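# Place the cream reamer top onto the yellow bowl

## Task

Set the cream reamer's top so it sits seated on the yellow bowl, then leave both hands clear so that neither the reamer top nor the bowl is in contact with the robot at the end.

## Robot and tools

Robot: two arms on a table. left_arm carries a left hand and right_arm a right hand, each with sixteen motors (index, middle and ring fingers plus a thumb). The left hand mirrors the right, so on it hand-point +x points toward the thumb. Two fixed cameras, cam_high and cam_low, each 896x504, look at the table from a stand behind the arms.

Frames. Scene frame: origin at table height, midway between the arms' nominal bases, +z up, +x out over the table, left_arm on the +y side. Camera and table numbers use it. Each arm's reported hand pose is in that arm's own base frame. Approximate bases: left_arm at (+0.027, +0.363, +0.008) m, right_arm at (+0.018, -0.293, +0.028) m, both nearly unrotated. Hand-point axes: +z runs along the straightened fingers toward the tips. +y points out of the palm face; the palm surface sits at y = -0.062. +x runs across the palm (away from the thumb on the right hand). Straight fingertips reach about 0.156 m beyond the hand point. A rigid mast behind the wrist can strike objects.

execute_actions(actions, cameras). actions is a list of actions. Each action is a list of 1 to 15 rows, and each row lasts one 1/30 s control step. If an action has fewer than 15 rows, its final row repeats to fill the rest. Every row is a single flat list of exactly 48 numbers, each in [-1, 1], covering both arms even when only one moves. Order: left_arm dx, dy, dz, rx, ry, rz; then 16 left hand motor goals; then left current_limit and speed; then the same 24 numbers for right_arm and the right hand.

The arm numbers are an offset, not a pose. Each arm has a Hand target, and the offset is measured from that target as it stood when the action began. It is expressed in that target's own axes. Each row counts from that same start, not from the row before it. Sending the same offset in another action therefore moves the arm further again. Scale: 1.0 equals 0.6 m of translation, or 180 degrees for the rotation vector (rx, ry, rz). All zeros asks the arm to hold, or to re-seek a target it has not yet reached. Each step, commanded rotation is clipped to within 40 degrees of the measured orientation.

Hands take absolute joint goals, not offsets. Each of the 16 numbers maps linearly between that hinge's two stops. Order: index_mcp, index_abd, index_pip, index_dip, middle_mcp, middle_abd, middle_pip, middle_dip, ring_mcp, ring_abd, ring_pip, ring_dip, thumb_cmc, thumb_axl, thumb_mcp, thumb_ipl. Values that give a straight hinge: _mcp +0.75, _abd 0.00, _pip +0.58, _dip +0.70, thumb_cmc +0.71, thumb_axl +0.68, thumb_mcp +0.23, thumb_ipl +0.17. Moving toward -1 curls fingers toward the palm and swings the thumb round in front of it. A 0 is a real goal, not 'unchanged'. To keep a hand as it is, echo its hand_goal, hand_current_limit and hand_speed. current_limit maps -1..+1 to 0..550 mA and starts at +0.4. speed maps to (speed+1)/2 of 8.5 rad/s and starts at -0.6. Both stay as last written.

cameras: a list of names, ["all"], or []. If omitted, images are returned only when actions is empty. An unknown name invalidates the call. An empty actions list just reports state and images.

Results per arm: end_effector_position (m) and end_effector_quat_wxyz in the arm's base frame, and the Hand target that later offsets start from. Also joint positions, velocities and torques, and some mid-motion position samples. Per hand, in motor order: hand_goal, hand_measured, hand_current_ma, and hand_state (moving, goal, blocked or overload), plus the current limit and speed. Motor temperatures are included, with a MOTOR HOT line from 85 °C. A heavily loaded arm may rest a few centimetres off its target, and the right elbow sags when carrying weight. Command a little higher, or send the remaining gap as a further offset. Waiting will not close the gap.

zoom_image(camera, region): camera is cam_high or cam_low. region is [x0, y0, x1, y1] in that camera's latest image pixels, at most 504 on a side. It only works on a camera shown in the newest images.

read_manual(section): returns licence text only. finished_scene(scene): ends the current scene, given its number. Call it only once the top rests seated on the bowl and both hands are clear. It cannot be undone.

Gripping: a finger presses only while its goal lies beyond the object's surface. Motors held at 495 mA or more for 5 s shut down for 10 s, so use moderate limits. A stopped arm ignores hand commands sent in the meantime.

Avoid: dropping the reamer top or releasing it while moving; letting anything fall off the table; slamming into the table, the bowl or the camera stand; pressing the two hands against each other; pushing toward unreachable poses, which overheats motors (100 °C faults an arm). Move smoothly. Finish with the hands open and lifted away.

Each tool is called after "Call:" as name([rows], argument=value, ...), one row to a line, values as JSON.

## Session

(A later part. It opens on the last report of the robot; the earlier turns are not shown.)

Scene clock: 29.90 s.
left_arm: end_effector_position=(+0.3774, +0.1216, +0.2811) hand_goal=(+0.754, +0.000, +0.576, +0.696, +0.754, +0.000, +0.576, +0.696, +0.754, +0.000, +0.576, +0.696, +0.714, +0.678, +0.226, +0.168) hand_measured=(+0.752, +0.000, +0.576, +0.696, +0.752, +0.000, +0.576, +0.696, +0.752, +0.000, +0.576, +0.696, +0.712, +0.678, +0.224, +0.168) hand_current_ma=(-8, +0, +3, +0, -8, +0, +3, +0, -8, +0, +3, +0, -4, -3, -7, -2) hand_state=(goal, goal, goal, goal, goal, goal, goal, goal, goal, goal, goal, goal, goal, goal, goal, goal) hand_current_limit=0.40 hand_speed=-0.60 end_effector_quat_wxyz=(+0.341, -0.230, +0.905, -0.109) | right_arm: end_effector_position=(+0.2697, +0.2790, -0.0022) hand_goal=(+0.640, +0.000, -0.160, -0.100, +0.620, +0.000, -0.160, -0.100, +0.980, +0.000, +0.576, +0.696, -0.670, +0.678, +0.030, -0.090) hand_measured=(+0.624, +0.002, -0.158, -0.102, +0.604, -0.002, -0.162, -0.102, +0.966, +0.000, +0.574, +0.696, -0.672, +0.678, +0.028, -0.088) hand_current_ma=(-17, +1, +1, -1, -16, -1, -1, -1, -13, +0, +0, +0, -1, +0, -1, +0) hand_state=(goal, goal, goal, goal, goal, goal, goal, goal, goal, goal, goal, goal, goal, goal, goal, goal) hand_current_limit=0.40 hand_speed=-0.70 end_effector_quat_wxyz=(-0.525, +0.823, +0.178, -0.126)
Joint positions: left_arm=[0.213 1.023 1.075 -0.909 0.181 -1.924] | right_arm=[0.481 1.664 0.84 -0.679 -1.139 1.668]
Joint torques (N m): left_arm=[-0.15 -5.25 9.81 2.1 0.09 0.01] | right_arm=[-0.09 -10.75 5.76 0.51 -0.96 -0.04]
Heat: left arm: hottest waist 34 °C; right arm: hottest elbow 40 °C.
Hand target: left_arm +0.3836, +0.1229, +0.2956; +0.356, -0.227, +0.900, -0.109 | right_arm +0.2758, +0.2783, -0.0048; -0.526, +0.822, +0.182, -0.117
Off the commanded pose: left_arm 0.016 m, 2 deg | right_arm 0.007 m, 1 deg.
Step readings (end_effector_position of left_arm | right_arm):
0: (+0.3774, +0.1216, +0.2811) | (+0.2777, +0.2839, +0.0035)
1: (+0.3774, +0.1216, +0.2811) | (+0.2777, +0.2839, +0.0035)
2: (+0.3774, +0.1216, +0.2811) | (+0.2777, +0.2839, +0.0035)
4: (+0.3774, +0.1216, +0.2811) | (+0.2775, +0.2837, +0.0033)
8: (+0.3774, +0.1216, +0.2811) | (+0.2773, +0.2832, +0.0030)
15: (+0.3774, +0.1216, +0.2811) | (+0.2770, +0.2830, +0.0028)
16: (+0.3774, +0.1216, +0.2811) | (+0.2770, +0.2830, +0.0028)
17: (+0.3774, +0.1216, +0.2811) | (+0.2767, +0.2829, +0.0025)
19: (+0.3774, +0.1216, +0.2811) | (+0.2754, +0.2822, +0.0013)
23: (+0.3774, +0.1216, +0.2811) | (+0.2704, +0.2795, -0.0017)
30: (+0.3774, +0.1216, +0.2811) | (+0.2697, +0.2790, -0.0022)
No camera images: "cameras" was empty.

Call:
execute_actions([
  [[0,0,0,0,0,0,0.754,0,0.576,0.696,0.754,0,0.576,0.696,0.754,0,0.576,0.696,0.714,0.678,0.226,0.168,0.4,-0.6,0.009,-0.0055,-0.0007,0,0,0,0.64,0,-0.16,-0.1,0.62,0,-0.16,-0.1,0.98,0,0.576,0.696,-0.67,0.678,0.03,-0.09,0.4,-0.7]],
], cameras=["all"])

Call:
zoom_image(camera="cam_low", region=[335, 190, 465, 310])

Scene clock: 31.30 s.
left_arm: end_effector_position=(+0.3774, +0.1216, +0.2811) hand_goal=(+0.754, +0.000, +0.576, +0.696, +0.754, +0.000, +0.576, +0.696, +0.754, +0.000, +0.576, +0.696, +0.714, +0.678, +0.226, +0.168) hand_measured=(+0.752, +0.000, +0.576, +0.696, +0.752, +0.000, +0.576, +0.696, +0.752, +0.000, +0.576, +0.696, +0.712, +0.678, +0.224, +0.168) hand_current_ma=(-8, +0, +3, +0, -8, +0, +3, +0, -8, +0, +3, +0, -4, -3, -7, -2) hand_state=(goal, goal, goal, goal, goal, goal, goal, goal, goal, goal, goal, goal, goal, goal, goal, goal) hand_current_limit=0.40 hand_speed=-0.60 end_effector_quat_wxyz=(+0.341, -0.230, +0.905, -0.109) | right_arm: end_effector_position=(+0.2697, +0.2790, -0.0022) hand_goal=(+0.640, +0.000, -0.160, -0.100, +0.620, +0.000, -0.160, -0.100, +0.980, +0.000, +0.576, +0.696, -0.670, +0.678, +0.030, -0.090) hand_measured=(+0.624, +0.002, -0.158, -0.102, +0.604, -0.002, -0.162, -0.102, +0.966, +0.000, +0.574, +0.696, -0.672, +0.678, +0.028, -0.088) hand_current_ma=(-17, +1, +1, -1, -16, -1, -1, -1, -13, +0, +0, +0, -1, +0, -1, +0) hand_state=(goal, goal, goal, goal, goal, goal, goal, goal, goal, goal, goal, goal, goal, goal, goal, goal) hand_current_limit=0.40 hand_speed=-0.70 end_effector_quat_wxyz=(-0.525, +0.823, +0.178, -0.126)
Joint positions: left_arm=[0.213 1.023 1.075 -0.909 0.181 -1.924] | right_arm=[0.481 1.664 0.84 -0.679 -1.139 1.668]
Joint torques (N m): left_arm=[-0.21 -5.19 9.81 2.11 0.08 0.02] | right_arm=[0.62 -9.17 7.3 -0.02 -1 -0.07]
Heat: left arm: hottest elbow 35 °C; right arm: hottest elbow 40 °C.
Hand target: left_arm +0.3836, +0.1229, +0.2956; +0.356, -0.227, +0.900, -0.109 | right_arm +0.2803, +0.2815, -0.0017; -0.526, +0.822, +0.182, -0.117
Off the commanded pose: left_arm 0.016 m, 2 deg | right_arm 0.011 m, 1 deg.
Step readings (end_effector_position of left_arm | right_arm):
0: (+0.3774, +0.1216, +0.2811) | (+0.2697, +0.2790, -0.0022)
1: (+0.3774, +0.1216, +0.2811) | (+0.2697, +0.2790, -0.0022)
2: (+0.3774, +0.1216, +0.2811) | (+0.2697, +0.2790, -0.0022)
4: (+0.3774, +0.1216, +0.2811) | (+0.2697, +0.2790, -0.0022)
8: (+0.3774, +0.1216, +0.2811) | (+0.2697, +0.2790, -0.0022)
15: (+0.3774, +0.1216, +0.2811) | (+0.2697, +0.2790, -0.0022)

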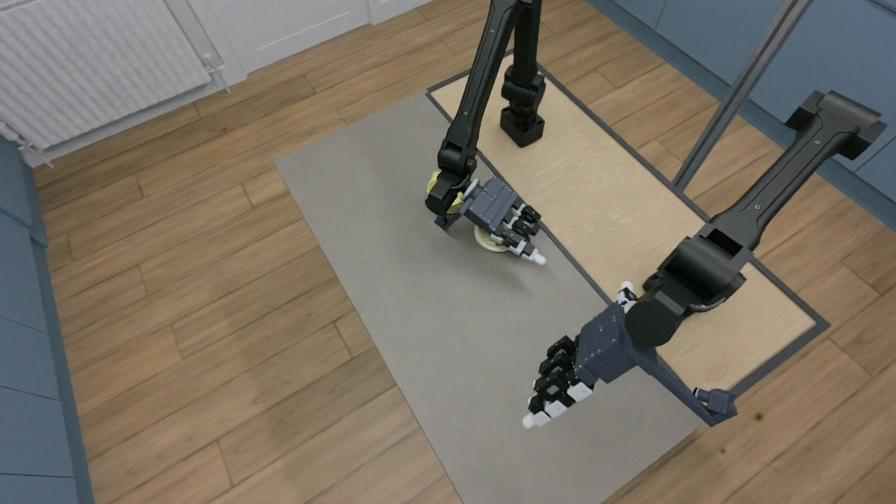

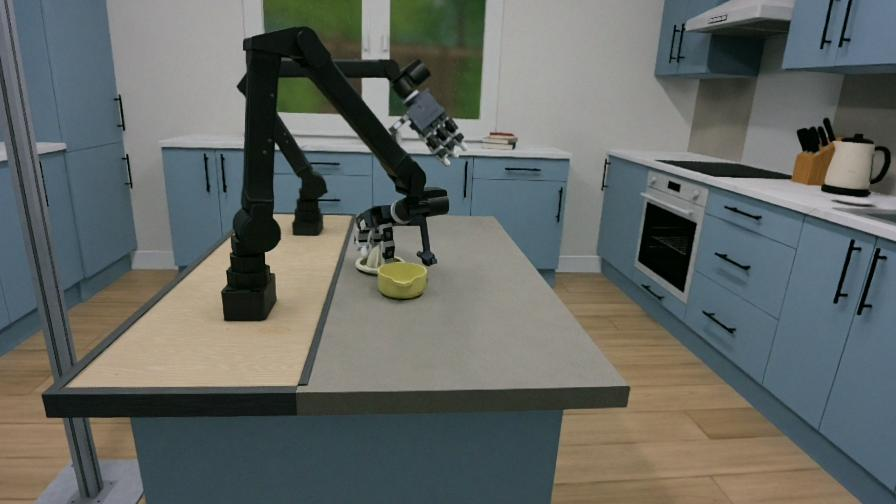

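Scaled by 3.877.

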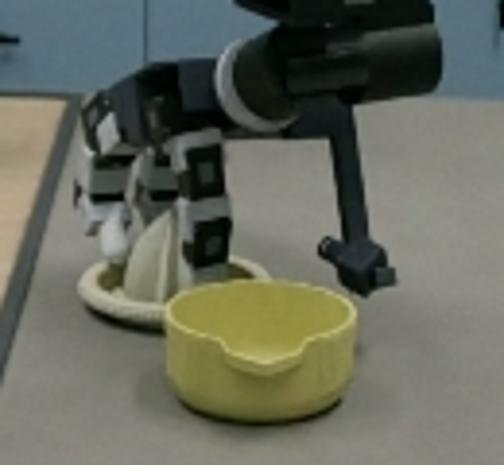

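Call:
execute_actions([
  [[0,0,0,0,0,0,0.754,0,0.576,0.696,0.754,0,0.576,0.696,0.754,0,0.576,0.696,0.714,0.678,0.226,0.168,0.4,-0.6,0.0075,-0.002,-0.0007,0,0,0,0.64,0,-0.16,-0.1,0.62,0,-0.16,-0.1,0.98,0,0.576,0.696,-0.67,0.678,0.03,-0.09,0.4,-0.7]],
], cameras=[])

Scene clock: 32.40 s.
left_arm: end_effector_position=(+0.3774, +0.1216, +0.2811) hand_goal=(+0.754, +0.000, +0.576, +0.696, +0.754, +0.000, +0.576, +0.696, +0.754, +0.000, +0.576, +0.696, +0.714, +0.678, +0.226, +0.168) hand_measured=(+0.752, +0.000, +0.576, +0.696, +0.752, +0.000, +0.576, +0.696, +0.752, +0.000, +0.576, +0.696, +0.712, +0.678, +0.224, +0.168) hand_current_ma=(-8, +0, +3, +0, -8, +0, +3, +0, -8, +0, +3, +0, -4, -3, -7, -2) hand_state=(goal, goal, goal, goal, goal, goal, goal, goal, goal, goal, goal, goal, goal, goal, goal, goal) hand_current_limit=0.40 hand_speed=-0.60 end_effector_quat_wxyz=(+0.341, -0.230, +0.905, -0.109) | right_arm: end_effector_position=(+0.2697, +0.2790, -0.0022) hand_goal=(+0.640, +0.000, -0.160, -0.100, +0.620, +0.000, -0.160, -0.100, +0.980, +0.000, +0.576, +0.696, -0.670, +0.678, +0.030, -0.090) hand_measured=(+0.624, +0.002, -0.158, -0.102, +0.604, -0.002, -0.162, -0.102, +0.966, +0.000, +0.574, +0.696, -0.672, +0.678, +0.028, -0.088) hand_current_ma=(-17, +1, +1, -1, -16, -1, -1, -1, -13, +0, +0, +0, -1, +0, -1, +0) hand_state=(goal, goal, goal, goal, goal, goal, goal, goal, goal, goal, goal, goal, goal, goal, goal, goal) hand_current_limit=0.40 hand_speed=-0.70 end_effector_quat_wxyz=(-0.525, +0.823, +0.178, -0.126)
Joint positions: left_arm=[0.213 1.023 1.075 -0.909 0.181 -1.924] | right_arm=[0.481 1.664 0.84 -0.679 -1.139 1.668]
Joint torques (N m): left_arm=[-0.21 -5.19 9.81 2.1 0.09 0.02] | right_arm=[-0.32 -8.82 8.4 0.05 -0.95 0]
Heat: left arm: hottest elbow 35 °C; right arm: hottest elbow 40 °C.
Hand target: left_arm +0.3836, +0.1229, +0.2956; +0.356, -0.227, +0.900, -0.109 | right_arm +0.2843, +0.2835, -0.0004; -0.526, +0.822, +0.182, -0.117
Off the commanded pose: left_arm 0.016 m, 2 deg | right_arm 0.015 m, 1 deg.
Step readings (end_effector_position of left_arm | right_arm):
0: (+0.3774, +0.1216, +0.2811) | (+0.2697, +0.2790, -0.0022)
1: (+0.3774, +0.1216, +0.2811) | (+0.2697, +0.2790, -0.0022)
2: (+0.3774, +0.1216, +0.2811) | (+0.2697, +0.2790, -0.0022)
4: (+0.3774, +0.1216, +0.2811) | (+0.2697, +0.2790, -0.0022)
8: (+0.3774, +0.1216, +0.2811) | (+0.2697, +0.2790, -0.0022)
15: (+0.3774, +0.1216, +0.2811) | (+0.2697, +0.2790, -0.0022)
No camera images: "cameras" was empty.

Call:
execute_actions([
  [[0,0,0,0,0,0,0.754,0,0.576,0.696,0.754,0,0.576,0.696,0.754,0,0.576,0.696,0.714,0.678,0.226,0.168,0.4,-0.6,0.005,-0.002,-0.0007,0,0,0,0.64,0,-0.16,-0.1,0.62,0,-0.16,-0.1,0.98,0,0.576,0.696,-0.67,0.678,0.03,-0.09,0.4,-0.7]],
], cameras=[])

Scene clock: 33.63 s.
left_arm: end_effector_position=(+0.3774, +0.1216, +0.2811) hand_goal=(+0.754, +0.000, +0.576, +0.696, +0.754, +0.000, +0.576, +0.696, +0.754, +0.000, +0.576, +0.696, +0.714, +0.678, +0.226, +0.168) hand_measured=(+0.752, +0.000, +0.576, +0.696, +0.752, +0.000, +0.576, +0.696, +0.752, +0.000, +0.576, +0.696, +0.712, +0.678, +0.224, +0.168) hand_current_ma=(-8, +0, +3, +0, -8, +0, +3, +0, -8, +0, +3, +0, -4, -3, -7, -2) hand_state=(goal, goal, goal, goal, goal, goal, goal, goal, goal, goal, goal, goal, goal, goal, goal, goal) hand_current_limit=0.40 hand_speed=-0.60 end_effector_quat_wxyz=(+0.341, -0.230, +0.905, -0.109) | right_arm: end_effector_position=(+0.2703, +0.2793, -0.0024) hand_goal=(+0.640, +0.000, -0.160, -0.100, +0.620, +0.000, -0.160, -0.100, +0.980, +0.000, +0.576, +0.696, -0.670, +0.678, +0.030, -0.090) hand_measured=(+0.624, +0.002, -0.158, -0.102, +0.604, -0.002, -0.162, -0.102, +0.966, +0.000, +0.574, +0.696, -0.670, +0.678, +0.028, -0.088) hand_current_ma=(-17, +1, +1, -1, -16, -1, -1, -1, -13, +0, +0, +0, +0, +0, -1, +0) hand_state=(goal, goal, goal, goal, goal, goal, goal, goal, goal, goal, goal, goal, goal, goal, goal, goal) hand_current_limit=0.40 hand_speed=-0.70 end_effector_quat_wxyz=(-0.525, +0.823, +0.178, -0.126)
Joint positions: left_arm=[0.213 1.023 1.075 -0.909 0.181 -1.924] | right_arm=[0.481 1.666 0.841 -0.679 -1.139 1.668]
Joint torques (N m): left_arm=[-0.21 -5.19 9.81 2.1 0.08 0.02] | right_arm=[0.03 -9.64 8.91 -0.5 -0.98 0.02]
Heat: left arm: hottest elbow 35 °C; right arm: hottest elbow 41 °C.
Hand target: left_arm +0.3836, +0.1229, +0.2956; +0.356, -0.227, +0.900, -0.109 | right_arm +0.2868, +0.2848, +0.0007; -0.526, +0.822, +0.182, -0.117
Off the commanded pose: left_arm 0.016 m, 2 deg | right_arm 0.018 m, 1 deg.
Step readings (end_effector_position of left_arm | right_arm):
0: (+0.3774, +0.1216, +0.2811) | (+0.2697, +0.2790, -0.0022)
1: (+0.3774, +0.1216, +0.2811) | (+0.2697, +0.2790, -0.0022)
2: (+0.3774, +0.1216, +0.2811) | (+0.2697, +0.2790, -0.0022)
4: (+0.3774, +0.1216, +0.2811) | (+0.2697, +0.2790, -0.0022)
8: (+0.3774, +0.1216, +0.2811) | (+0.2697, +0.2790, -0.0023)
15: (+0.3774, +0.1216, +0.2811) | (+0.2703, +0.2793, -0.0024)
No camera images: "cameras" was empty.

Call:
execute_actions([
  [[0,0,0,0,0,0,0.754,0,0.576,0.696,0.754,0,0.576,0.696,0.754,0,0.576,0.696,0.714,0.678,0.226,0.168,0.4,-0.6,0.003,-0.0035,-0.0015,0,0,0,0.64,0,-0.16,-0.1,0.62,0,-0.16,-0.1,0.98,0,0.576,0.696,-0.67,0.678,0.03,-0.09,0.4,-0.7]],
], cameras=[])

Scene clock: 34.70 s.
left_arm: end_effector_position=(+0.3774, +0.1216, +0.2811) hand_goal=(+0.754, +0.000, +0.576, +0.696, +0.754, +0.000, +0.576, +0.696, +0.754, +0.000, +0.576, +0.696, +0.714, +0.678, +0.226, +0.168) hand_measured=(+0.752, +0.000, +0.576, +0.696, +0.752, +0.000, +0.576, +0.696, +0.752, +0.000, +0.576, +0.696, +0.712, +0.678, +0.224, +0.168) hand_current_ma=(-8, +0, +3, +0, -8, +0, +3, +0, -8, +0, +3, +0, -4, -3, -7, -2) hand_state=(goal, goal, goal, goal, goal, goal, goal, goal, goal, goal, goal, goal, goal, goal, goal, goal) hand_current_limit=0.40 hand_speed=-0.60 end_effector_quat_wxyz=(+0.341, -0.230, +0.905, -0.109) | right_arm: end_effector_position=(+0.2733, +0.2808, -0.0006) hand_goal=(+0.640, +0.000, -0.160, -0.100, +0.620, +0.000, -0.160, -0.100, +0.980, +0.000, +0.576, +0.696, -0.670, +0.678, +0.030, -0.090) hand_measured=(+0.624, +0.002, -0.158, -0.102, +0.604, -0.002, -0.162, -0.102, +0.966, +0.000, +0.574, +0.696, -0.670, +0.678, +0.028, -0.088) hand_current_ma=(-17, +1, +1, -1, -16, -1, -1, -1, -13, +0, +0, +0, +0, +0, -1, +0) hand_state=(goal, goal, goal, goal, goal, goal, goal, goal, goal, goal, goal, goal, goal, goal, goal, goal) hand_current_limit=0.40 hand_speed=-0.70 end_effector_quat_wxyz=(-0.525, +0.823, +0.180, -0.124)
Joint positions: left_arm=[0.213 1.023 1.075 -0.909 0.181 -1.924] | right_arm=[0.481 1.666 0.849 -0.68 -1.138 1.668]
Joint torques (N m): left_arm=[-0.21 -5.13 9.81 2.11 0.09 0.01] | right_arm=[-0.56 -10.46 9.13 -0.53 -0.94 0]
Heat: left arm: hottest elbow 35 °C; right arm: hottest elbow 41 °C.
Hand target: left_arm +0.3836, +0.1229, +0.2956; +0.356, -0.227, +0.900, -0.109 | right_arm +0.2884, +0.2856, +0.0030; -0.526, +0.822, +0.182, -0.117
Off the commanded pose: left_arm 0.016 m, 2 deg | right_arm 0.016 m, 1 deg.
Step readings (end_effector_position of left_arm | right_arm):
0: (+0.3774, +0.1216, +0.2811) | (+0.2703, +0.2793, -0.0024)
1: (+0.3774, +0.1216, +0.2811) | (+0.2703, +0.2793, -0.0024)
2: (+0.3774, +0.1216, +0.2811) | (+0.2703, +0.2793, -0.0024)
4: (+0.3774, +0.1216, +0.2811) | (+0.2707, +0.2795, -0.0022)
8: (+0.3774, +0.1216, +0.2811) | (+0.2727, +0.2805, -0.0011)
15: (+0.3774, +0.1216, +0.2811) | (+0.2734, +0.2809, -0.0006)
No camera images: "cameras" was empty.

Call:
execute_actions([
  [[0,0,0,0,0,0,0.754,0,0.576,0.696,0.754,0,0.576,0.696,0.754,0,0.576,0.696,0.714,0.678,0.226,0.168,0.4,-0.6,0.0012,-0.001,-0.0005,0,0,0,0.5,0,-0.2,-0.12,0.5,0,-0.2,-0.12,0.98,0,0.576,0.696,-0.67,0.678,-0.1,-0.09,0.5,-0.8]],
  [[0,0,0,0,0,0,0.754,0,0.576,0.696,0.754,0,0.576,0.696,0.754,0,0.576,0.696,0.714,0.678,0.226,0.168,0.4,-0.6,0,0,0,0,0,0,0.5,0,-0.2,-0.12,0.5,0,-0.2,-0.12,0.98,0,0.576,0.696,-0.67,0.678,-0.1,-0.09,0.5,-0.8]],
], cameras=[])

Scene clock: 36.23 s.
left_arm: end_effector_position=(+0.3774, +0.1216, +0.2811) hand_goal=(+0.754, +0.000, +0.576, +0.696, +0.754, +0.000, +0.576, +0.696, +0.754, +0.000, +0.576, +0.696, +0.714, +0.678, +0.226, +0.168) hand_measured=(+0.752, +0.000, +0.576, +0.696, +0.752, +0.000, +0.576, +0.696, +0.752, +0.000, +0.576, +0.696, +0.712, +0.678, +0.224, +0.168) hand_current_ma=(-8, +0, +3, +0, -8, +0, +3, +0, -8, +0, +3, +0, -4, -3, -7, -2) hand_state=(goal, goal, goal, goal, goal, goal, goal, goal, goal, goal, goal, goal, goal, goal, goal, goal) hand_current_limit=0.40 hand_speed=-0.60 end_effector_quat_wxyz=(+0.341, -0.230, +0.905, -0.109) | right_arm: end_effector_position=(+0.2738, +0.2810, +0.0000) hand_goal=(+0.500, +0.000, -0.200, -0.120, +0.500, +0.000, -0.200, -0.120, +0.980, +0.000, +0.576, +0.696, -0.670, +0.678, -0.100, -0.090) hand_measured=(+0.534, +0.002, -0.188, -0.116, +0.544, -0.002, -0.182, -0.114, +0.966, +0.000, +0.574, +0.696, -0.666, +0.678, -0.010, -0.070) hand_current_ma=(+57, +1, +10, +1, +83, -1, +18, +4, -13, +0, +0, +0, +2, +0, +324, +36) hand_state=(blocked, goal, goal, goal, blocked, goal, goal, goal, goal, goal, goal, goal, goal, goal, blocked, blocked) hand_current_limit=0.50 hand_speed=-0.80 end_effector_quat_wxyz=(-0.525, +0.823, +0.180, -0.124)
Joint positions: left_arm=[0.213 1.023 1.075 -0.909 0.181 -1.924] | right_arm=[0.481 1.666 0.851 -0.684 -1.138 1.668]
Joint torques (N m): left_arm=[-0.21 -5.25 9.81 2.09 0.08 0.01] | right_arm=[1.14 -10.23 9.07 -0.32 -0.99 -0.04]
Heat: left arm: hottest elbow 35 °C; right arm: hottest elbow 41 °C.
Hand target: left_arm +0.3836, +0.1229, +0.2956; +0.356, -0.227, +0.900, -0.109 | right_arm +0.2891, +0.2859, +0.0037; -0.526, +0.822, +0.182, -0.117
Off the commanded pose: left_arm 0.016 m, 2 deg | right_arm 0.016 m, 1 deg.
Step readings (end_effector_position of left_arm | right_arm):
0: (+0.3774, +0.1216, +0.2811) | (+0.2733, +0.2808, -0.0006)
1: (+0.3774, +0.1216, +0.2811) | (+0.2733, +0.2808, -0.0006)
2: (+0.3774, +0.1216, +0.2811) | (+0.2733, +0.2808, -0.0006)
4: (+0.3774, +0.1216, +0.2811) | (+0.2733, +0.2807, -0.0007)
8: (+0.3774, +0.1216, +0.2811) | (+0.2738, +0.2810, +0.0000)
15: (+0.3774, +0.1216, +0.2811) | (+0.2738, +0.2810, +0.0000)
16: (+0.3774, +0.1216, +0.2811) | (+0.2738, +0.2810, +0.0000)
17: (+0.3774, +0.1216, +0.2811) | (+0.2738, +0.2810, +0.0000)
19: (+0.3774, +0.1216, +0.2811) | (+0.2738, +0.2810, +0.0000)
23: (+0.3774, +0.1216, +0.2811) | (+0.2738, +0.2810, +0.0000)
30: (+0.3774, +0.1216, +0.2811) | (+0.2738, +0.2810, +0.0000)
No camera images: "cameras" was empty.

Call:
execute_actions([
  [[0,0,0,0,0,0,0.754,0,0.576,0.696,0.754,0,0.576,0.696,0.754,0,0.576,0.696,0.714,0.678,0.226,0.168,0.4,-0.6,0,0,0,0,0,0,0.4,0,-0.24,-0.16,0.4,0,-0.24,-0.16,0.98,0,0.576,0.696,-0.67,0.678,-0.28,-0.1,0.72,-0.8]],
  [[0,0,0,0,0,0,0.754,0,0.576,0.696,0.754,0,0.576,0.696,0.754,0,0.576,0.696,0.714,0.678,0.226,0.168,0.4,-0.6,0,0,0,0,0,0,0.4,0,-0.24,-0.16,0.4,0,-0.24,-0.16,0.98,0,0.576,0.696,-0.67,0.678,-0.28,-0.1,0.72,-0.8]],
], cameras=["all"])

Call:
zoom_image(camera="cam_low", region=[335, 190, 465, 310])

Scene clock: 41.53 s.
left_arm: end_effector_position=(+0.3774, +0.1216, +0.2811) hand_goal=(+0.754, +0.000, +0.576, +0.696, +0.754, +0.000, +0.576, +0.696, +0.754, +0.000, +0.576, +0.696, +0.714, +0.678, +0.226, +0.168) hand_measured=(+0.752, +0.000, +0.576, +0.696, +0.752, +0.000, +0.576, +0.696, +0.752, +0.000, +0.576, +0.696, +0.712, +0.678, +0.224, +0.168) hand_current_ma=(-8, +0, +3, +0, -8, +0, +3, +0, -8, +0, +3, +0, -4, -3, -7, -2) hand_state=(goal, goal, goal, goal, goal, goal, goal, goal, goal, goal, goal, goal, goal, goal, goal, goal) hand_current_limit=0.40 hand_speed=-0.60 end_effector_quat_wxyz=(+0.341, -0.230, +0.905, -0.109) | right_arm: end_effector_position=(+0.2749, +0.2817, +0.0009) hand_goal=(+0.400, +0.000, -0.240, -0.160, +0.400, +0.000, -0.240, -0.160, +0.980, +0.000, +0.576, +0.696, -0.670, +0.678, -0.280, -0.100) hand_measured=(+0.510, +0.002, -0.188, -0.130, +0.520, -0.002, -0.182, -0.126, +0.966, +0.000, +0.574, +0.696, -0.664, +0.678, -0.012, -0.056) hand_current_ma=(+333, +1, +95, +43, +374, -1, +111, +52, -13, +0, +0, +0, +4, +0, +473, +119) hand_state=(blocked, goal, blocked, blocked, blocked, goal, blocked, blocked, goal, goal, goal, goal, goal, goal, blocked, blocked) hand_current_limit=0.72 hand_speed=-0.80 end_effector_quat_wxyz=(-0.525, +0.823, +0.180, -0.123)
Joint positions: left_arm=[0.213 1.023 1.075 -0.909 0.181 -1.924] | right_arm=[0.481 1.666 0.854 -0.685 -1.138 1.668]
Joint torques (N m): left_arm=[-0.21 -5.25 9.81 2.11 0.09 0.02] | right_arm=[-0.03 -9.58 8.8 -0.25 -0.95 0.01]
Heat: left arm: hottest elbow 36 °C; right arm: hottest elbow 42 °C.
Hand target: left_arm +0.3836, +0.1229, +0.2956; +0.356, -0.227, +0.900, -0.109 | right_arm +0.2893, +0.2860, +0.0038; -0.526, +0.822, +0.182, -0.117
Off the commanded pose: left_arm 0.016 m, 2 deg | right_arm 0.015 m, 1 deg.
Step readings (end_effector_position of left_arm | right_arm):
0: (+0.3774, +0.1216, +0.2811) | (+0.2738, +0.2810, +0.0000)
1: (+0.3774, +0.1216, +0.2811) | (+0.2738, +0.2810, +0.0000)
2: (+0.3774, +0.1216, +0.2811) | (+0.2738, +0.2810, +0.0000)
4: (+0.3774, +0.1216, +0.2811) | (+0.2740, +0.2811, +0.0001)
8: (+0.3774, +0.1216, +0.2811) | (+0.2748, +0.2816, +0.0008)
15: (+0.3774, +0.1216, +0.2811) | (+0.2749, +0.2817, +0.0009)
16: (+0.3774, +0.1216, +0.2811) | (+0.2749, +0.2817, +0.0009)
17: (+0.3774, +0.1216, +0.2811) | (+0.2749, +0.2817, +0.0009)
19: (+0.3774, +0.1216, +0.2811) | (+0.2749, +0.2817, +0.0009)
23: (+0.3774, +0.1216, +0.2811) | (+0.2749, +0.2817, +0.0009)
30: (+0.3774, +0.1216, +0.2811) | (+0.2749, +0.2817, +0.0009)

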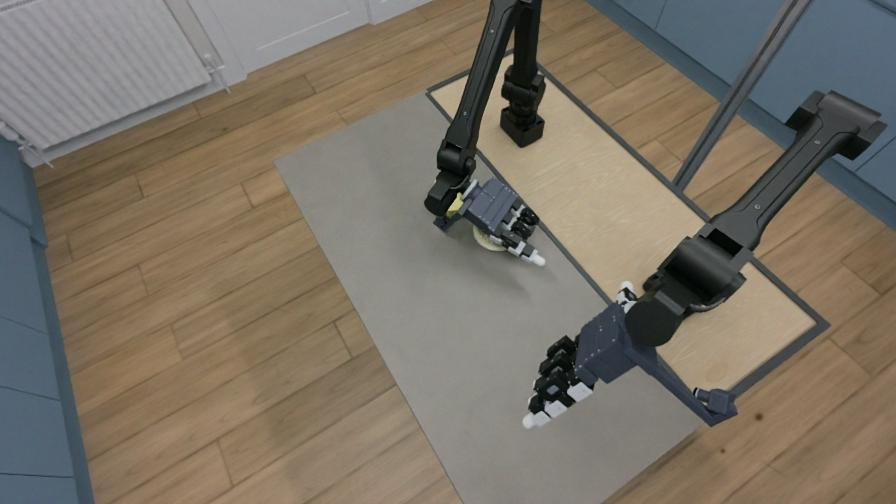

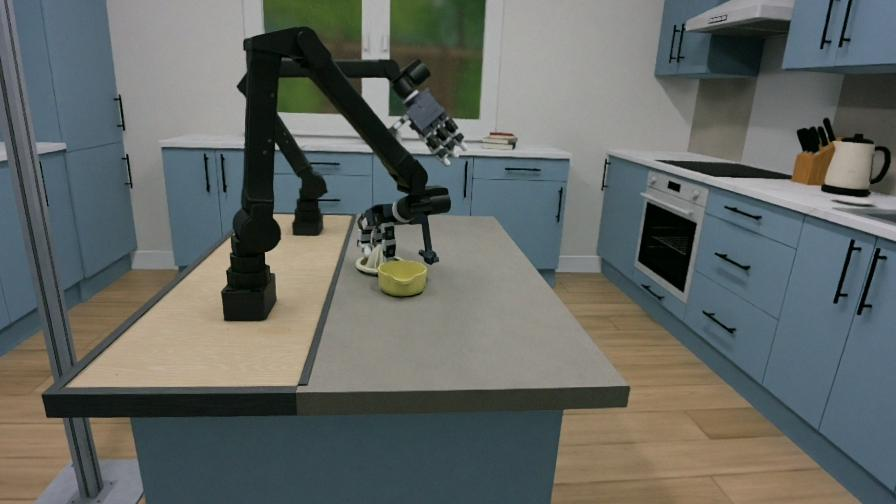

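Scaled by 3.877.

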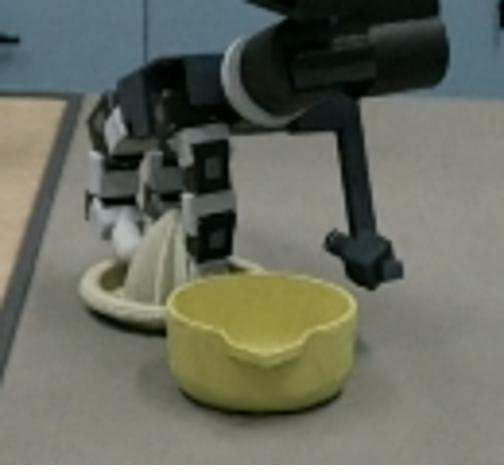

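Call:
execute_actions([
  [[0,0,0,0,0,0,0.754,0,0.576,0.696,0.754,0,0.576,0.696,0.754,0,0.576,0.696,0.714,0.678,0.226,0.168,0.4,-0.6,0,-0.0302,-0.0141,0,0,0,0.4,0,-0.24,-0.16,0.4,0,-0.24,-0.16,0.98,0,0.576,0.696,-0.67,0.678,-0.28,-0.1,0.72,-0.8]],
  [[0,0,0,0,0,0,0.754,0,0.576,0.696,0.754,0,0.576,0.696,0.754,0,0.576,0.696,0.714,0.678,0.226,0.168,0.4,-0.6,0,-0.0302,-0.0141,0,0,0,0.4,0,-0.24,-0.16,0.4,0,-0.24,-0.16,0.98,0,0.576,0.696,-0.67,0.678,-0.28,-0.1,0.72,-0.8]],
  [[0,0,0,0,0,0,0.754,0,0.576,0.696,0.754,0,0.576,0.696,0.754,0,0.576,0.696,0.714,0.678,0.226,0.168,0.4,-0.6,0,-0.0302,-0.0141,0,0,0,0.4,0,-0.24,-0.16,0.4,0,-0.24,-0.16,0.98,0,0.576,0.696,-0.67,0.678,-0.28,-0.1,0.72,-0.8]],
  [[0,0,0,0,0,0,0.754,0,0.576,0.696,0.754,0,0.576,0.696,0.754,0,0.576,0.696,0.714,0.678,0.226,0.168,0.4,-0.6,0,-0.0302,-0.0141,0,0,0,0.4,0,-0.24,-0.16,0.4,0,-0.24,-0.16,0.98,0,0.576,0.696,-0.67,0.678,-0.28,-0.1,0.72,-0.8]],
], cameras=["all"])

Call:
zoom_image(camera="cam_low", region=[335, 170, 475, 310])

Call:
zoom_image(camera="cam_high", region=[410, 130, 570, 290])

Scene clock: 45.10 s.
left_arm: end_effector_position=(+0.3774, +0.1216, +0.2811) hand_goal=(+0.754, +0.000, +0.576, +0.696, +0.754, +0.000, +0.576, +0.696, +0.754, +0.000, +0.576, +0.696, +0.714, +0.678, +0.226, +0.168) hand_measured=(+0.752, +0.000, +0.576, +0.696, +0.752, +0.000, +0.576, +0.696, +0.752, +0.000, +0.576, +0.696, +0.712, +0.678, +0.224, +0.168) hand_current_ma=(-8, +0, +3, +0, -8, +0, +3, +0, -8, +0, +3, +0, -4, -3, -7, -2) hand_state=(goal, goal, goal, goal, goal, goal, goal, goal, goal, goal, goal, goal, goal, goal, goal, goal) hand_current_limit=0.40 hand_speed=-0.60 end_effector_quat_wxyz=(+0.341, -0.230, +0.905, -0.109) | right_arm: end_effector_position=(+0.2701, +0.2785, +0.0619) hand_goal=(+0.400, +0.000, -0.240, -0.160, +0.400, +0.000, -0.240, -0.160, +0.980, +0.000, +0.576, +0.696, -0.670, +0.678, -0.280, -0.100) hand_measured=(+0.504, +0.002, -0.188, -0.130, +0.512, -0.002, -0.182, -0.126, +0.966, +0.000, +0.574, +0.696, -0.664, +0.678, -0.012, -0.046) hand_current_ma=(+300, +1, +95, +42, +342, -1, +111, +52, -13, +0, +0, +0, +4, +0, +473, +157) hand_state=(blocked, goal, blocked, blocked, blocked, goal, blocked, blocked, goal, goal, goal, goal, goal, goal, blocked, blocked) hand_current_limit=0.72 hand_speed=-0.80 end_effector_quat_wxyz=(-0.518, +0.827, +0.168, -0.142)
Joint positions: left_arm=[0.213 1.023 1.075 -0.909 0.181 -1.924] | right_arm=[0.481 1.558 0.927 -0.914 -1.134 1.668]
Joint torques (N m): left_arm=[-0.21 -5.19 9.8 2.13 0.09 0.02] | right_arm=[-0.32 -12.34 10.7 -0.51 -1.15 -0.01]
Heat: left arm: hottest elbow 36 °C; right arm: hottest elbow 42 °C.
Hand target: left_arm +0.3836, +0.1229, +0.2956; +0.356, -0.227, +0.900, -0.109 | right_arm +0.2894, +0.2856, +0.0836; -0.526, +0.822, +0.182, -0.117
Off the commanded pose: left_arm 0.016 m, 2 deg | right_arm 0.030 m, 4 deg.
Step readings (end_effector_position of left_arm | right_arm):
0: (+0.3774, +0.1216, +0.2811) | (+0.2749, +0.2817, +0.0009)
1: (+0.3774, +0.1216, +0.2811) | (+0.2749, +0.2816, +0.0009)
2: (+0.3774, +0.1216, +0.2811) | (+0.2744, +0.2814, +0.0012)
4: (+0.3774, +0.1216, +0.2811) | (+0.2729, +0.2802, +0.0017)
8: (+0.3774, +0.1216, +0.2811) | (+0.2693, +0.2783, +0.0026)
15: (+0.3774, +0.1216, +0.2811) | (+0.2681, +0.2777, +0.0035)
16: (+0.3774, +0.1216, +0.2811) | (+0.2681, +0.2777, +0.0036)
17: (+0.3774, +0.1216, +0.2811) | (+0.2678, +0.2774, +0.0042)
19: (+0.3774, +0.1216, +0.2811) | (+0.2666, +0.2766, +0.0067)
23: (+0.3774, +0.1216, +0.2811) | (+0.2669, +0.2768, +0.0162)
30: (+0.3774, +0.1216, +0.2811) | (+0.2704, +0.2786, +0.0240)
31: (+0.3774, +0.1216, +0.2811) | (+0.2701, +0.2785, +0.0241)
32: (+0.3774, +0.1216, +0.2811) | (+0.2693, +0.2780, +0.0244)
34: (+0.3774, +0.1216, +0.2811) | (+0.2674, +0.2770, +0.0263)
38: (+0.3774, +0.1216, +0.2811) | (+0.2667, +0.2767, +0.0345)
45: (+0.3774, +0.1216, +0.2811) | (+0.2704, +0.2786, +0.0427)
46: (+0.3774, +0.1216, +0.2811) | (+0.2702, +0.2785, +0.0427)
47: (+0.3774, +0.1216, +0.2811) | (+0.2694, +0.2781, +0.0432)
49: (+0.3774, +0.1216, +0.2811) | (+0.2677, +0.2772, +0.0452)
53: (+0.3774, +0.1216, +0.2811) | (+0.2674, +0.2770, +0.0536)
60: (+0.3774, +0.1216, +0.2811) | (+0.2707, +0.2788, +0.0618)

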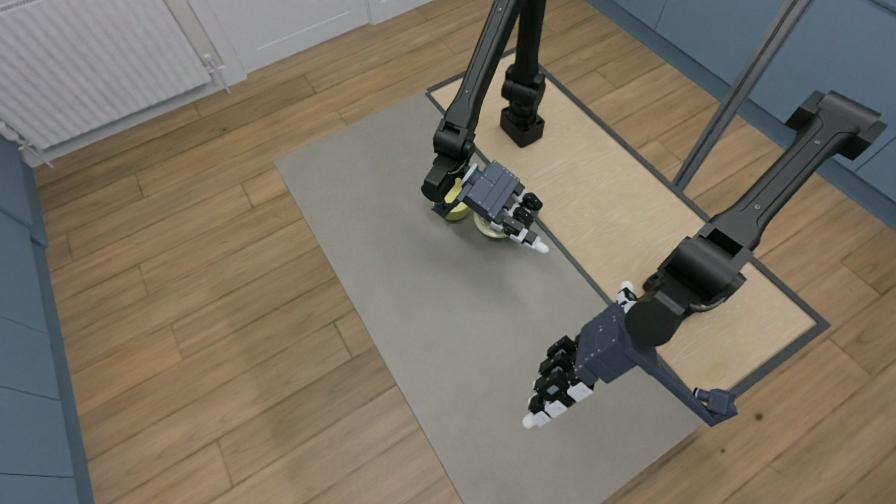

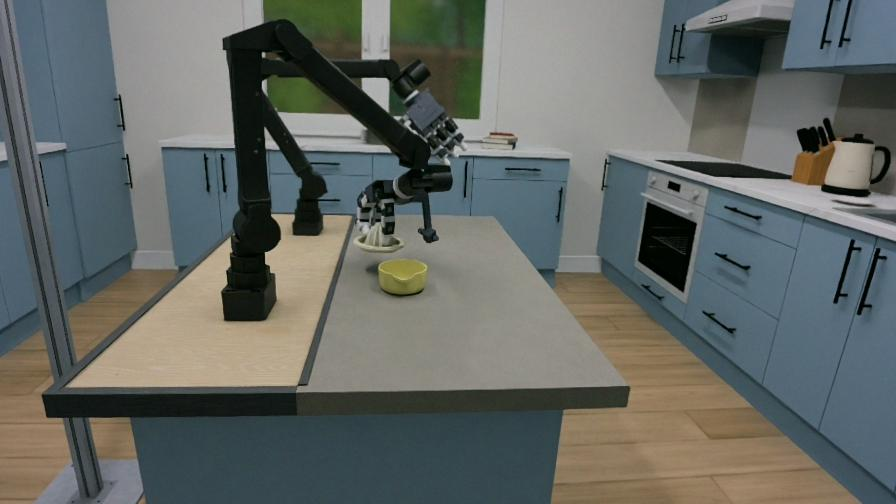

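Scaled by 3.600.

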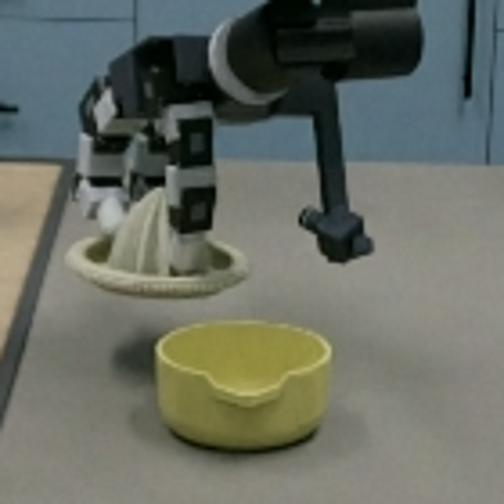

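Scaled by 3.150.

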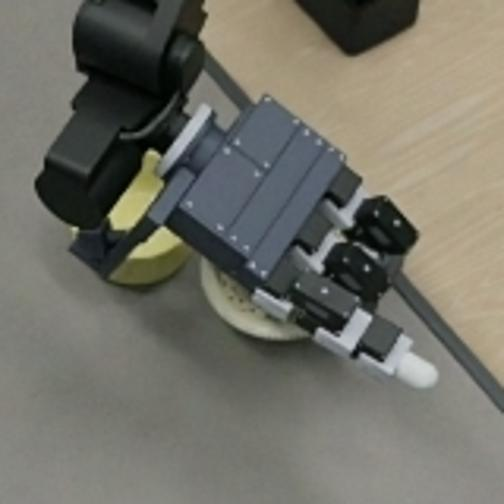

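Call:
execute_actions([
  [[0,0,0,0,0,0,0.754,0,0.576,0.696,0.754,0,0.576,0.696,0.754,0,0.576,0.696,0.714,0.678,0.226,0.168,0.4,-0.6,0,-0.0302,-0.0141,0,0.0441,0.0205,0.4,0,-0.24,-0.16,0.4,0,-0.24,-0.16,0.98,0,0.576,0.696,-0.67,0.678,-0.28,-0.1,0.72,-0.8]],
  [[0,0,0,0,0,0,0.754,0,0.576,0.696,0.754,0,0.576,0.696,0.754,0,0.576,0.696,0.714,0.678,0.226,0.168,0.4,-0.6,0.0065,0.0208,-0.0642,0,0.0441,0.0205,0.4,0,-0.24,-0.16,0.4,0,-0.24,-0.16,0.98,0,0.576,0.696,-0.67,0.678,-0.28,-0.1,0.72,-0.8]],
  [[0,0,0,0,0,0,0.754,0,0.576,0.696,0.754,0,0.576,0.696,0.754,0,0.576,0.696,0.714,0.678,0.226,0.168,0.4,-0.6,0.0166,0.02,-0.0627,0,0.0441,0.0205,0.4,0,-0.24,-0.16,0.4,0,-0.24,-0.16,0.98,0,0.576,0.696,-0.67,0.678,-0.28,-0.1,0.72,-0.8]],
], cameras=["all"])

Call:
zoom_image(camera="cam_low", region=[345, 170, 485, 310])

Call:
zoom_image(camera="cam_high", region=[390, 110, 550, 270])

Scene clock: 50.57 s.
left_arm: end_effector_position=(+0.3774, +0.1216, +0.2811) hand_goal=(+0.754, +0.000, +0.576, +0.696, +0.754, +0.000, +0.576, +0.696, +0.754, +0.000, +0.576, +0.696, +0.714, +0.678, +0.226, +0.168) hand_measured=(+0.752, +0.000, +0.576, +0.696, +0.752, +0.000, +0.576, +0.696, +0.752, +0.000, +0.576, +0.696, +0.712, +0.678, +0.224, +0.168) hand_current_ma=(-8, +0, +3, +0, -8, +0, +3, +0, -8, +0, +3, +0, -4, -3, -7, -2) hand_state=(goal, goal, goal, goal, goal, goal, goal, goal, goal, goal, goal, goal, goal, goal, goal, goal) hand_current_limit=0.40 hand_speed=-0.60 end_effector_quat_wxyz=(+0.341, -0.230, +0.905, -0.109) | right_arm: end_effector_position=(+0.3160, +0.2073, +0.1011) hand_goal=(+0.400, +0.000, -0.240, -0.160, +0.400, +0.000, -0.240, -0.160, +0.980, +0.000, +0.576, +0.696, -0.670, +0.678, -0.280, -0.100) hand_measured=(+0.502, +0.002, -0.188, -0.130, +0.510, -0.002, -0.182, -0.126, +0.966, +0.000, +0.574, +0.696, -0.662, +0.678, -0.012, -0.046) hand_current_ma=(+295, +1, +95, +42, +326, -1, +111, +52, -13, +0, +0, +0, +5, +0, +473, +162) hand_state=(blocked, goal, blocked, blocked, blocked, goal, blocked, blocked, goal, goal, goal, goal, goal, goal, blocked, blocked) hand_current_limit=0.72 hand_speed=-0.80 end_effector_quat_wxyz=(-0.532, +0.847, -0.001, -0.017)
Joint positions: left_arm=[0.213 1.023 1.075 -0.909 0.181 -1.924] | right_arm=[0.251 1.329 0.793 -0.608 -1.075 2.081]
Joint torques (N m): left_arm=[-0.26 -5.25 9.8 2.1 0.09 0.02] | right_arm=[0.03 -10.05 8.47 0.68 -1.17 0.16]
Heat: left arm: hottest elbow 36 °C; right arm: hottest elbow 42 °C.
Hand target: left_arm +0.3836, +0.1229, +0.2956; +0.356, -0.227, +0.900, -0.109 | right_arm +0.3194, +0.2104, +0.1133; -0.539, +0.842, -0.010, +0.005
Off the commanded pose: left_arm 0.016 m, 2 deg | right_arm 0.013 m, 3 deg.
joint sent to its limit (right arm) — joint 6 (wrist roll), upper limit. The joint targets still meet the commanded pose.
Step readings (end_effector_position of left_arm | right_arm):
0: (+0.3774, +0.1216, +0.2811) | (+0.2701, +0.2785, +0.0619)
1: (+0.3774, +0.1216, +0.2811) | (+0.2701, +0.2784, +0.0620)
2: (+0.3774, +0.1216, +0.2811) | (+0.2707, +0.2788, +0.0627)
4: (+0.3774, +0.1216, +0.2811) | (+0.2753, +0.2811, +0.0665)
8: (+0.3774, +0.1216, +0.2811) | (+0.2851, +0.2855, +0.0837)
15: (+0.3774, +0.1216, +0.2811) | (+0.2882, +0.2859, +0.0973)
16: (+0.3774, +0.1216, +0.2811) | (+0.2877, +0.2853, +0.0961)
17: (+0.3774, +0.1216, +0.2811) | (+0.2882, +0.2833, +0.0944)
19: (+0.3774, +0.1216, +0.2811) | (+0.2878, +0.2758, +0.0902)
23: (+0.3774, +0.1216, +0.2811) | (+0.2931, +0.2527, +0.0881)
30: (+0.3774, +0.1216, +0.2811) | (+0.3012, +0.2447, +0.0971)
31: (+0.3774, +0.1216, +0.2811) | (+0.3010, +0.2447, +0.0975)
32: (+0.3774, +0.1216, +0.2811) | (+0.3012, +0.2436, +0.0974)
34: (+0.3774, +0.1216, +0.2811) | (+0.3017, +0.2376, +0.0970)
38: (+0.3774, +0.1216, +0.2811) | (+0.3097, +0.2169, +0.0975)
45: (+0.3774, +0.1216, +0.2811) | (+0.3161, +0.2073, +0.1011)

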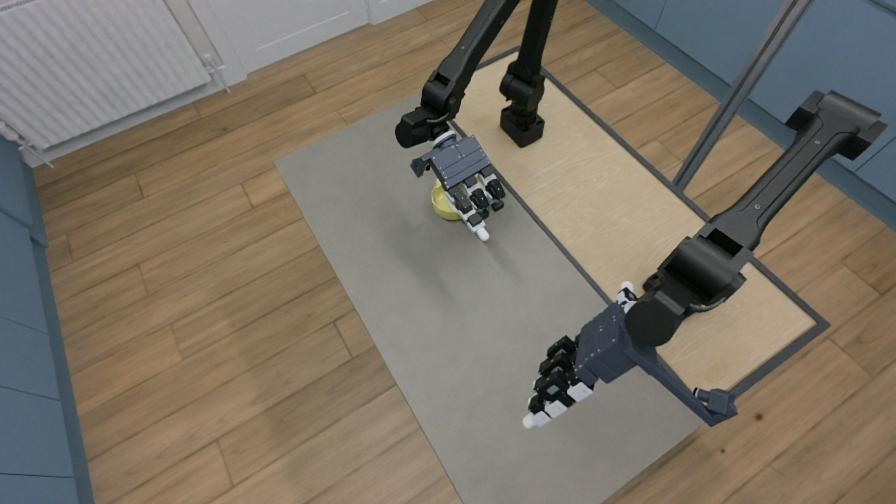

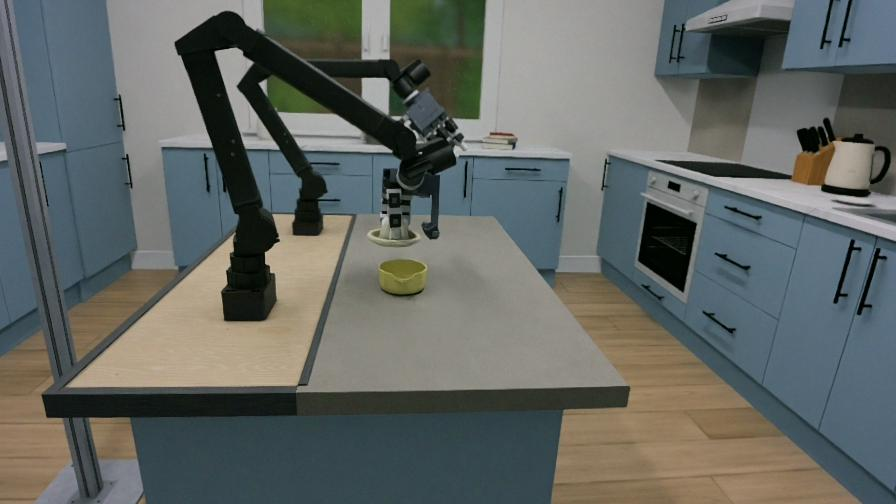

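Scaled by 3.600.

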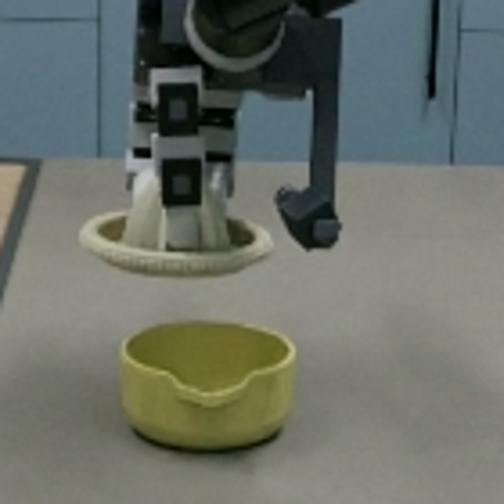

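Scaled by 3.150.

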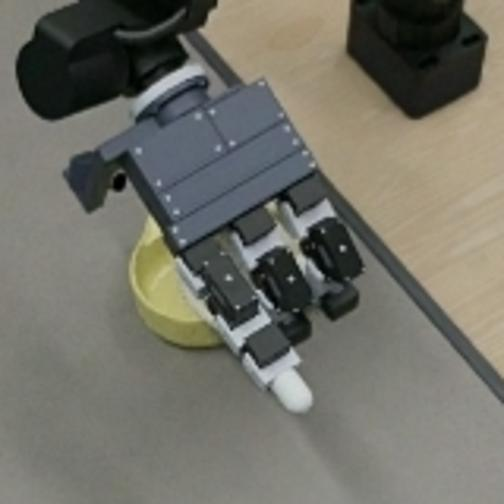

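Call:
execute_actions([
  [[0,0,0,0,0,0,0.754,0,0.576,0.696,0.754,0,0.576,0.696,0.754,0,0.576,0.696,0.714,0.678,0.226,0.168,0.4,-0.6,0.0148,0.028,-0.0601,0,0.0441,0.0205,0.4,0,-0.24,-0.16,0.4,0,-0.24,-0.16,0.98,0,0.576,0.696,-0.67,0.678,-0.28,-0.1,0.72,-0.8]],
  [[0,0,0,0,0,0,0.754,0,0.576,0.696,0.754,0,0.576,0.696,0.754,0,0.576,0.696,0.714,0.678,0.226,0.168,0.4,-0.6,0.0241,0.0254,-0.0544,0,0,0,0.4,0,-0.24,-0.16,0.4,0,-0.24,-0.16,0.98,0,0.576,0.696,-0.67,0.678,-0.28,-0.1,0.72,-0.8]],
], cameras=["all"])

Call:
zoom_image(camera="cam_low", region=[345, 190, 455, 310])

Call:
zoom_image(camera="cam_high", region=[390, 110, 510, 230])

Scene clock: 53.07 s.
left_arm: end_effector_position=(+0.3774, +0.1216, +0.2811) hand_goal=(+0.754, +0.000, +0.576, +0.696, +0.754, +0.000, +0.576, +0.696, +0.754, +0.000, +0.576, +0.696, +0.714, +0.678, +0.226, +0.168) hand_measured=(+0.752, +0.000, +0.576, +0.696, +0.752, +0.000, +0.576, +0.696, +0.752, +0.000, +0.576, +0.696, +0.712, +0.678, +0.224, +0.168) hand_current_ma=(-8, +0, +3, +0, -8, +0, +3, +0, -8, +0, +3, +0, -4, -3, -7, -2) hand_state=(goal, goal, goal, goal, goal, goal, goal, goal, goal, goal, goal, goal, goal, goal, goal, goal) hand_current_limit=0.40 hand_speed=-0.60 end_effector_quat_wxyz=(+0.341, -0.230, +0.905, -0.109) | right_arm: end_effector_position=(+0.3319, +0.1320, +0.1008) hand_goal=(+0.400, +0.000, -0.240, -0.160, +0.400, +0.000, -0.240, -0.160, +0.980, +0.000, +0.576, +0.696, -0.670, +0.678, -0.280, -0.100) hand_measured=(+0.502, +0.002, -0.188, -0.130, +0.508, -0.002, -0.182, -0.126, +0.966, +0.000, +0.574, +0.696, -0.662, +0.678, -0.012, -0.046) hand_current_ma=(+293, +1, +95, +42, +325, -1, +111, +52, -13, +0, +0, +0, +5, +0, +473, +163) hand_state=(blocked, goal, blocked, blocked, blocked, goal, blocked, blocked, goal, goal, goal, goal, goal, goal, blocked, blocked) hand_current_limit=0.72 hand_speed=-0.80 end_effector_quat_wxyz=(-0.533, +0.841, -0.085, +0.035)
Joint positions: left_arm=[0.213 1.023 1.075 -0.909 0.181 -1.924] | right_arm=[0.027 1.285 0.755 -0.657 -1.09 2.034]
Joint torques (N m): left_arm=[-0.26 -5.25 9.81 2.11 0.09 0.02] | right_arm=[-0.38 -9.11 8.81 0.06 -1.16 -0.02]
Motor temperatures (°C): left_arm=[34 28 37 29 27 30] | right_arm=[35 33 42 30 32 27]
Heat: left arm: hottest elbow 37 °C; right arm: hottest elbow 42 °C.
Hand target: left_arm +0.3836, +0.1229, +0.2956; +0.356, -0.227, +0.900, -0.109 | right_arm +0.3354, +0.1325, +0.1131; -0.537, +0.839, -0.074, +0.046
Off the commanded pose: left_arm 0.016 m, 2 deg | right_arm 0.013 m, 2 deg.
Step readings (end_effector_position of left_arm | right_arm):
0: (+0.3774, +0.1216, +0.2811) | (+0.3160, +0.2073, +0.1011)
1: (+0.3774, +0.1216, +0.2811) | (+0.3158, +0.2073, +0.1011)
2: (+0.3774, +0.1216, +0.2811) | (+0.3160, +0.2060, +0.1008)
4: (+0.3774, +0.1216, +0.2811) | (+0.3159, +0.1992, +0.1000)
8: (+0.3774, +0.1216, +0.2811) | (+0.3203, +0.1775, +0.0991)
15: (+0.3774, +0.1216, +0.2811) | (+0.3249, +0.1682, +0.1018)
16: (+0.3774, +0.1216, +0.2811) | (+0.3249, +0.1682, +0.1018)
17: (+0.3774, +0.1216, +0.2811) | (+0.3252, +0.1672, +0.1020)
19: (+0.3774, +0.1216, +0.2811) | (+0.3260, +0.1617, +0.1023)
23: (+0.3774, +0.1216, +0.2811) | (+0.3314, +0.1409, +0.1015)
30: (+0.3774, +0.1216, +0.2811) | (+0.3322, +0.1322, +0.1010)

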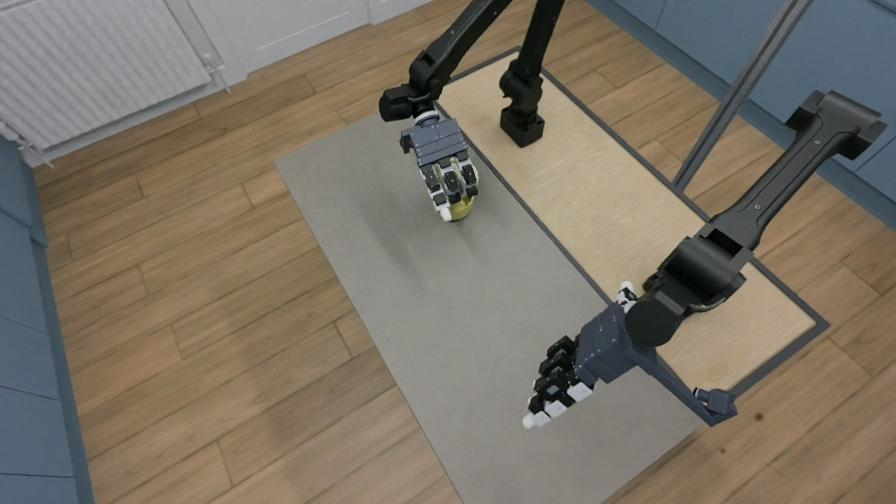

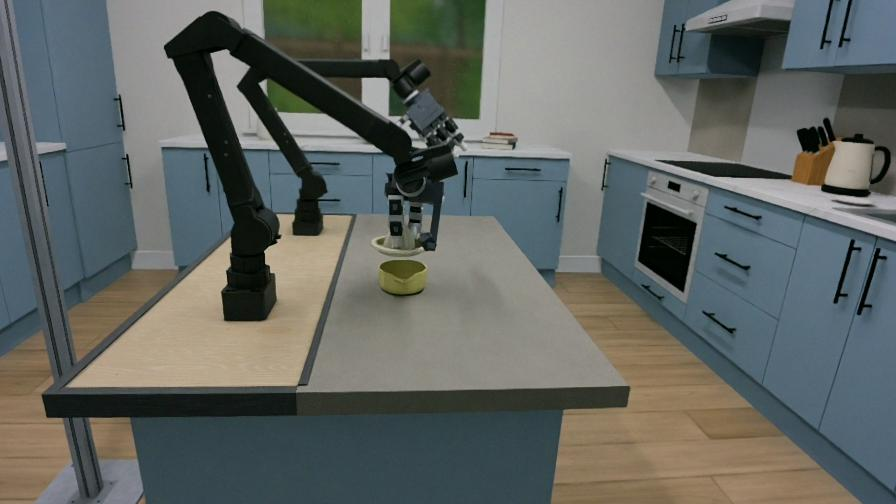

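Scaled by 4.200.

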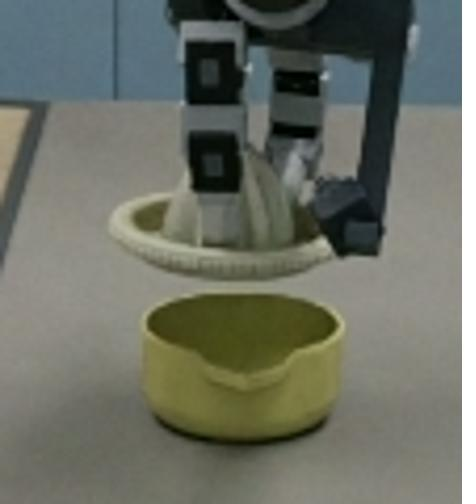

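Scaled by 4.200.

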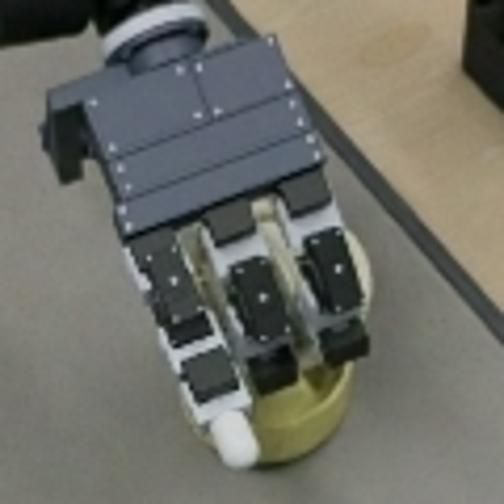

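Call:
zoom_image(camera="cam_low", region=[365, 220, 441, 300])

Scaled by 6.300.

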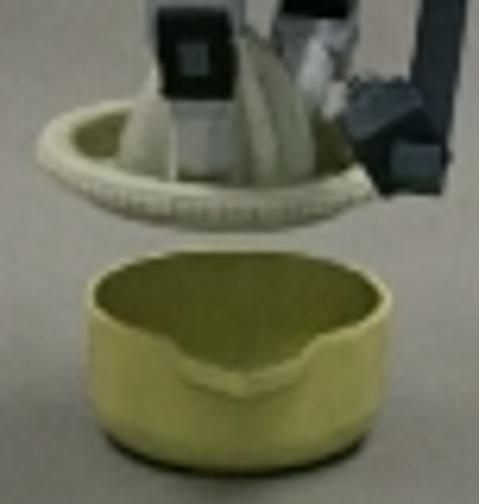

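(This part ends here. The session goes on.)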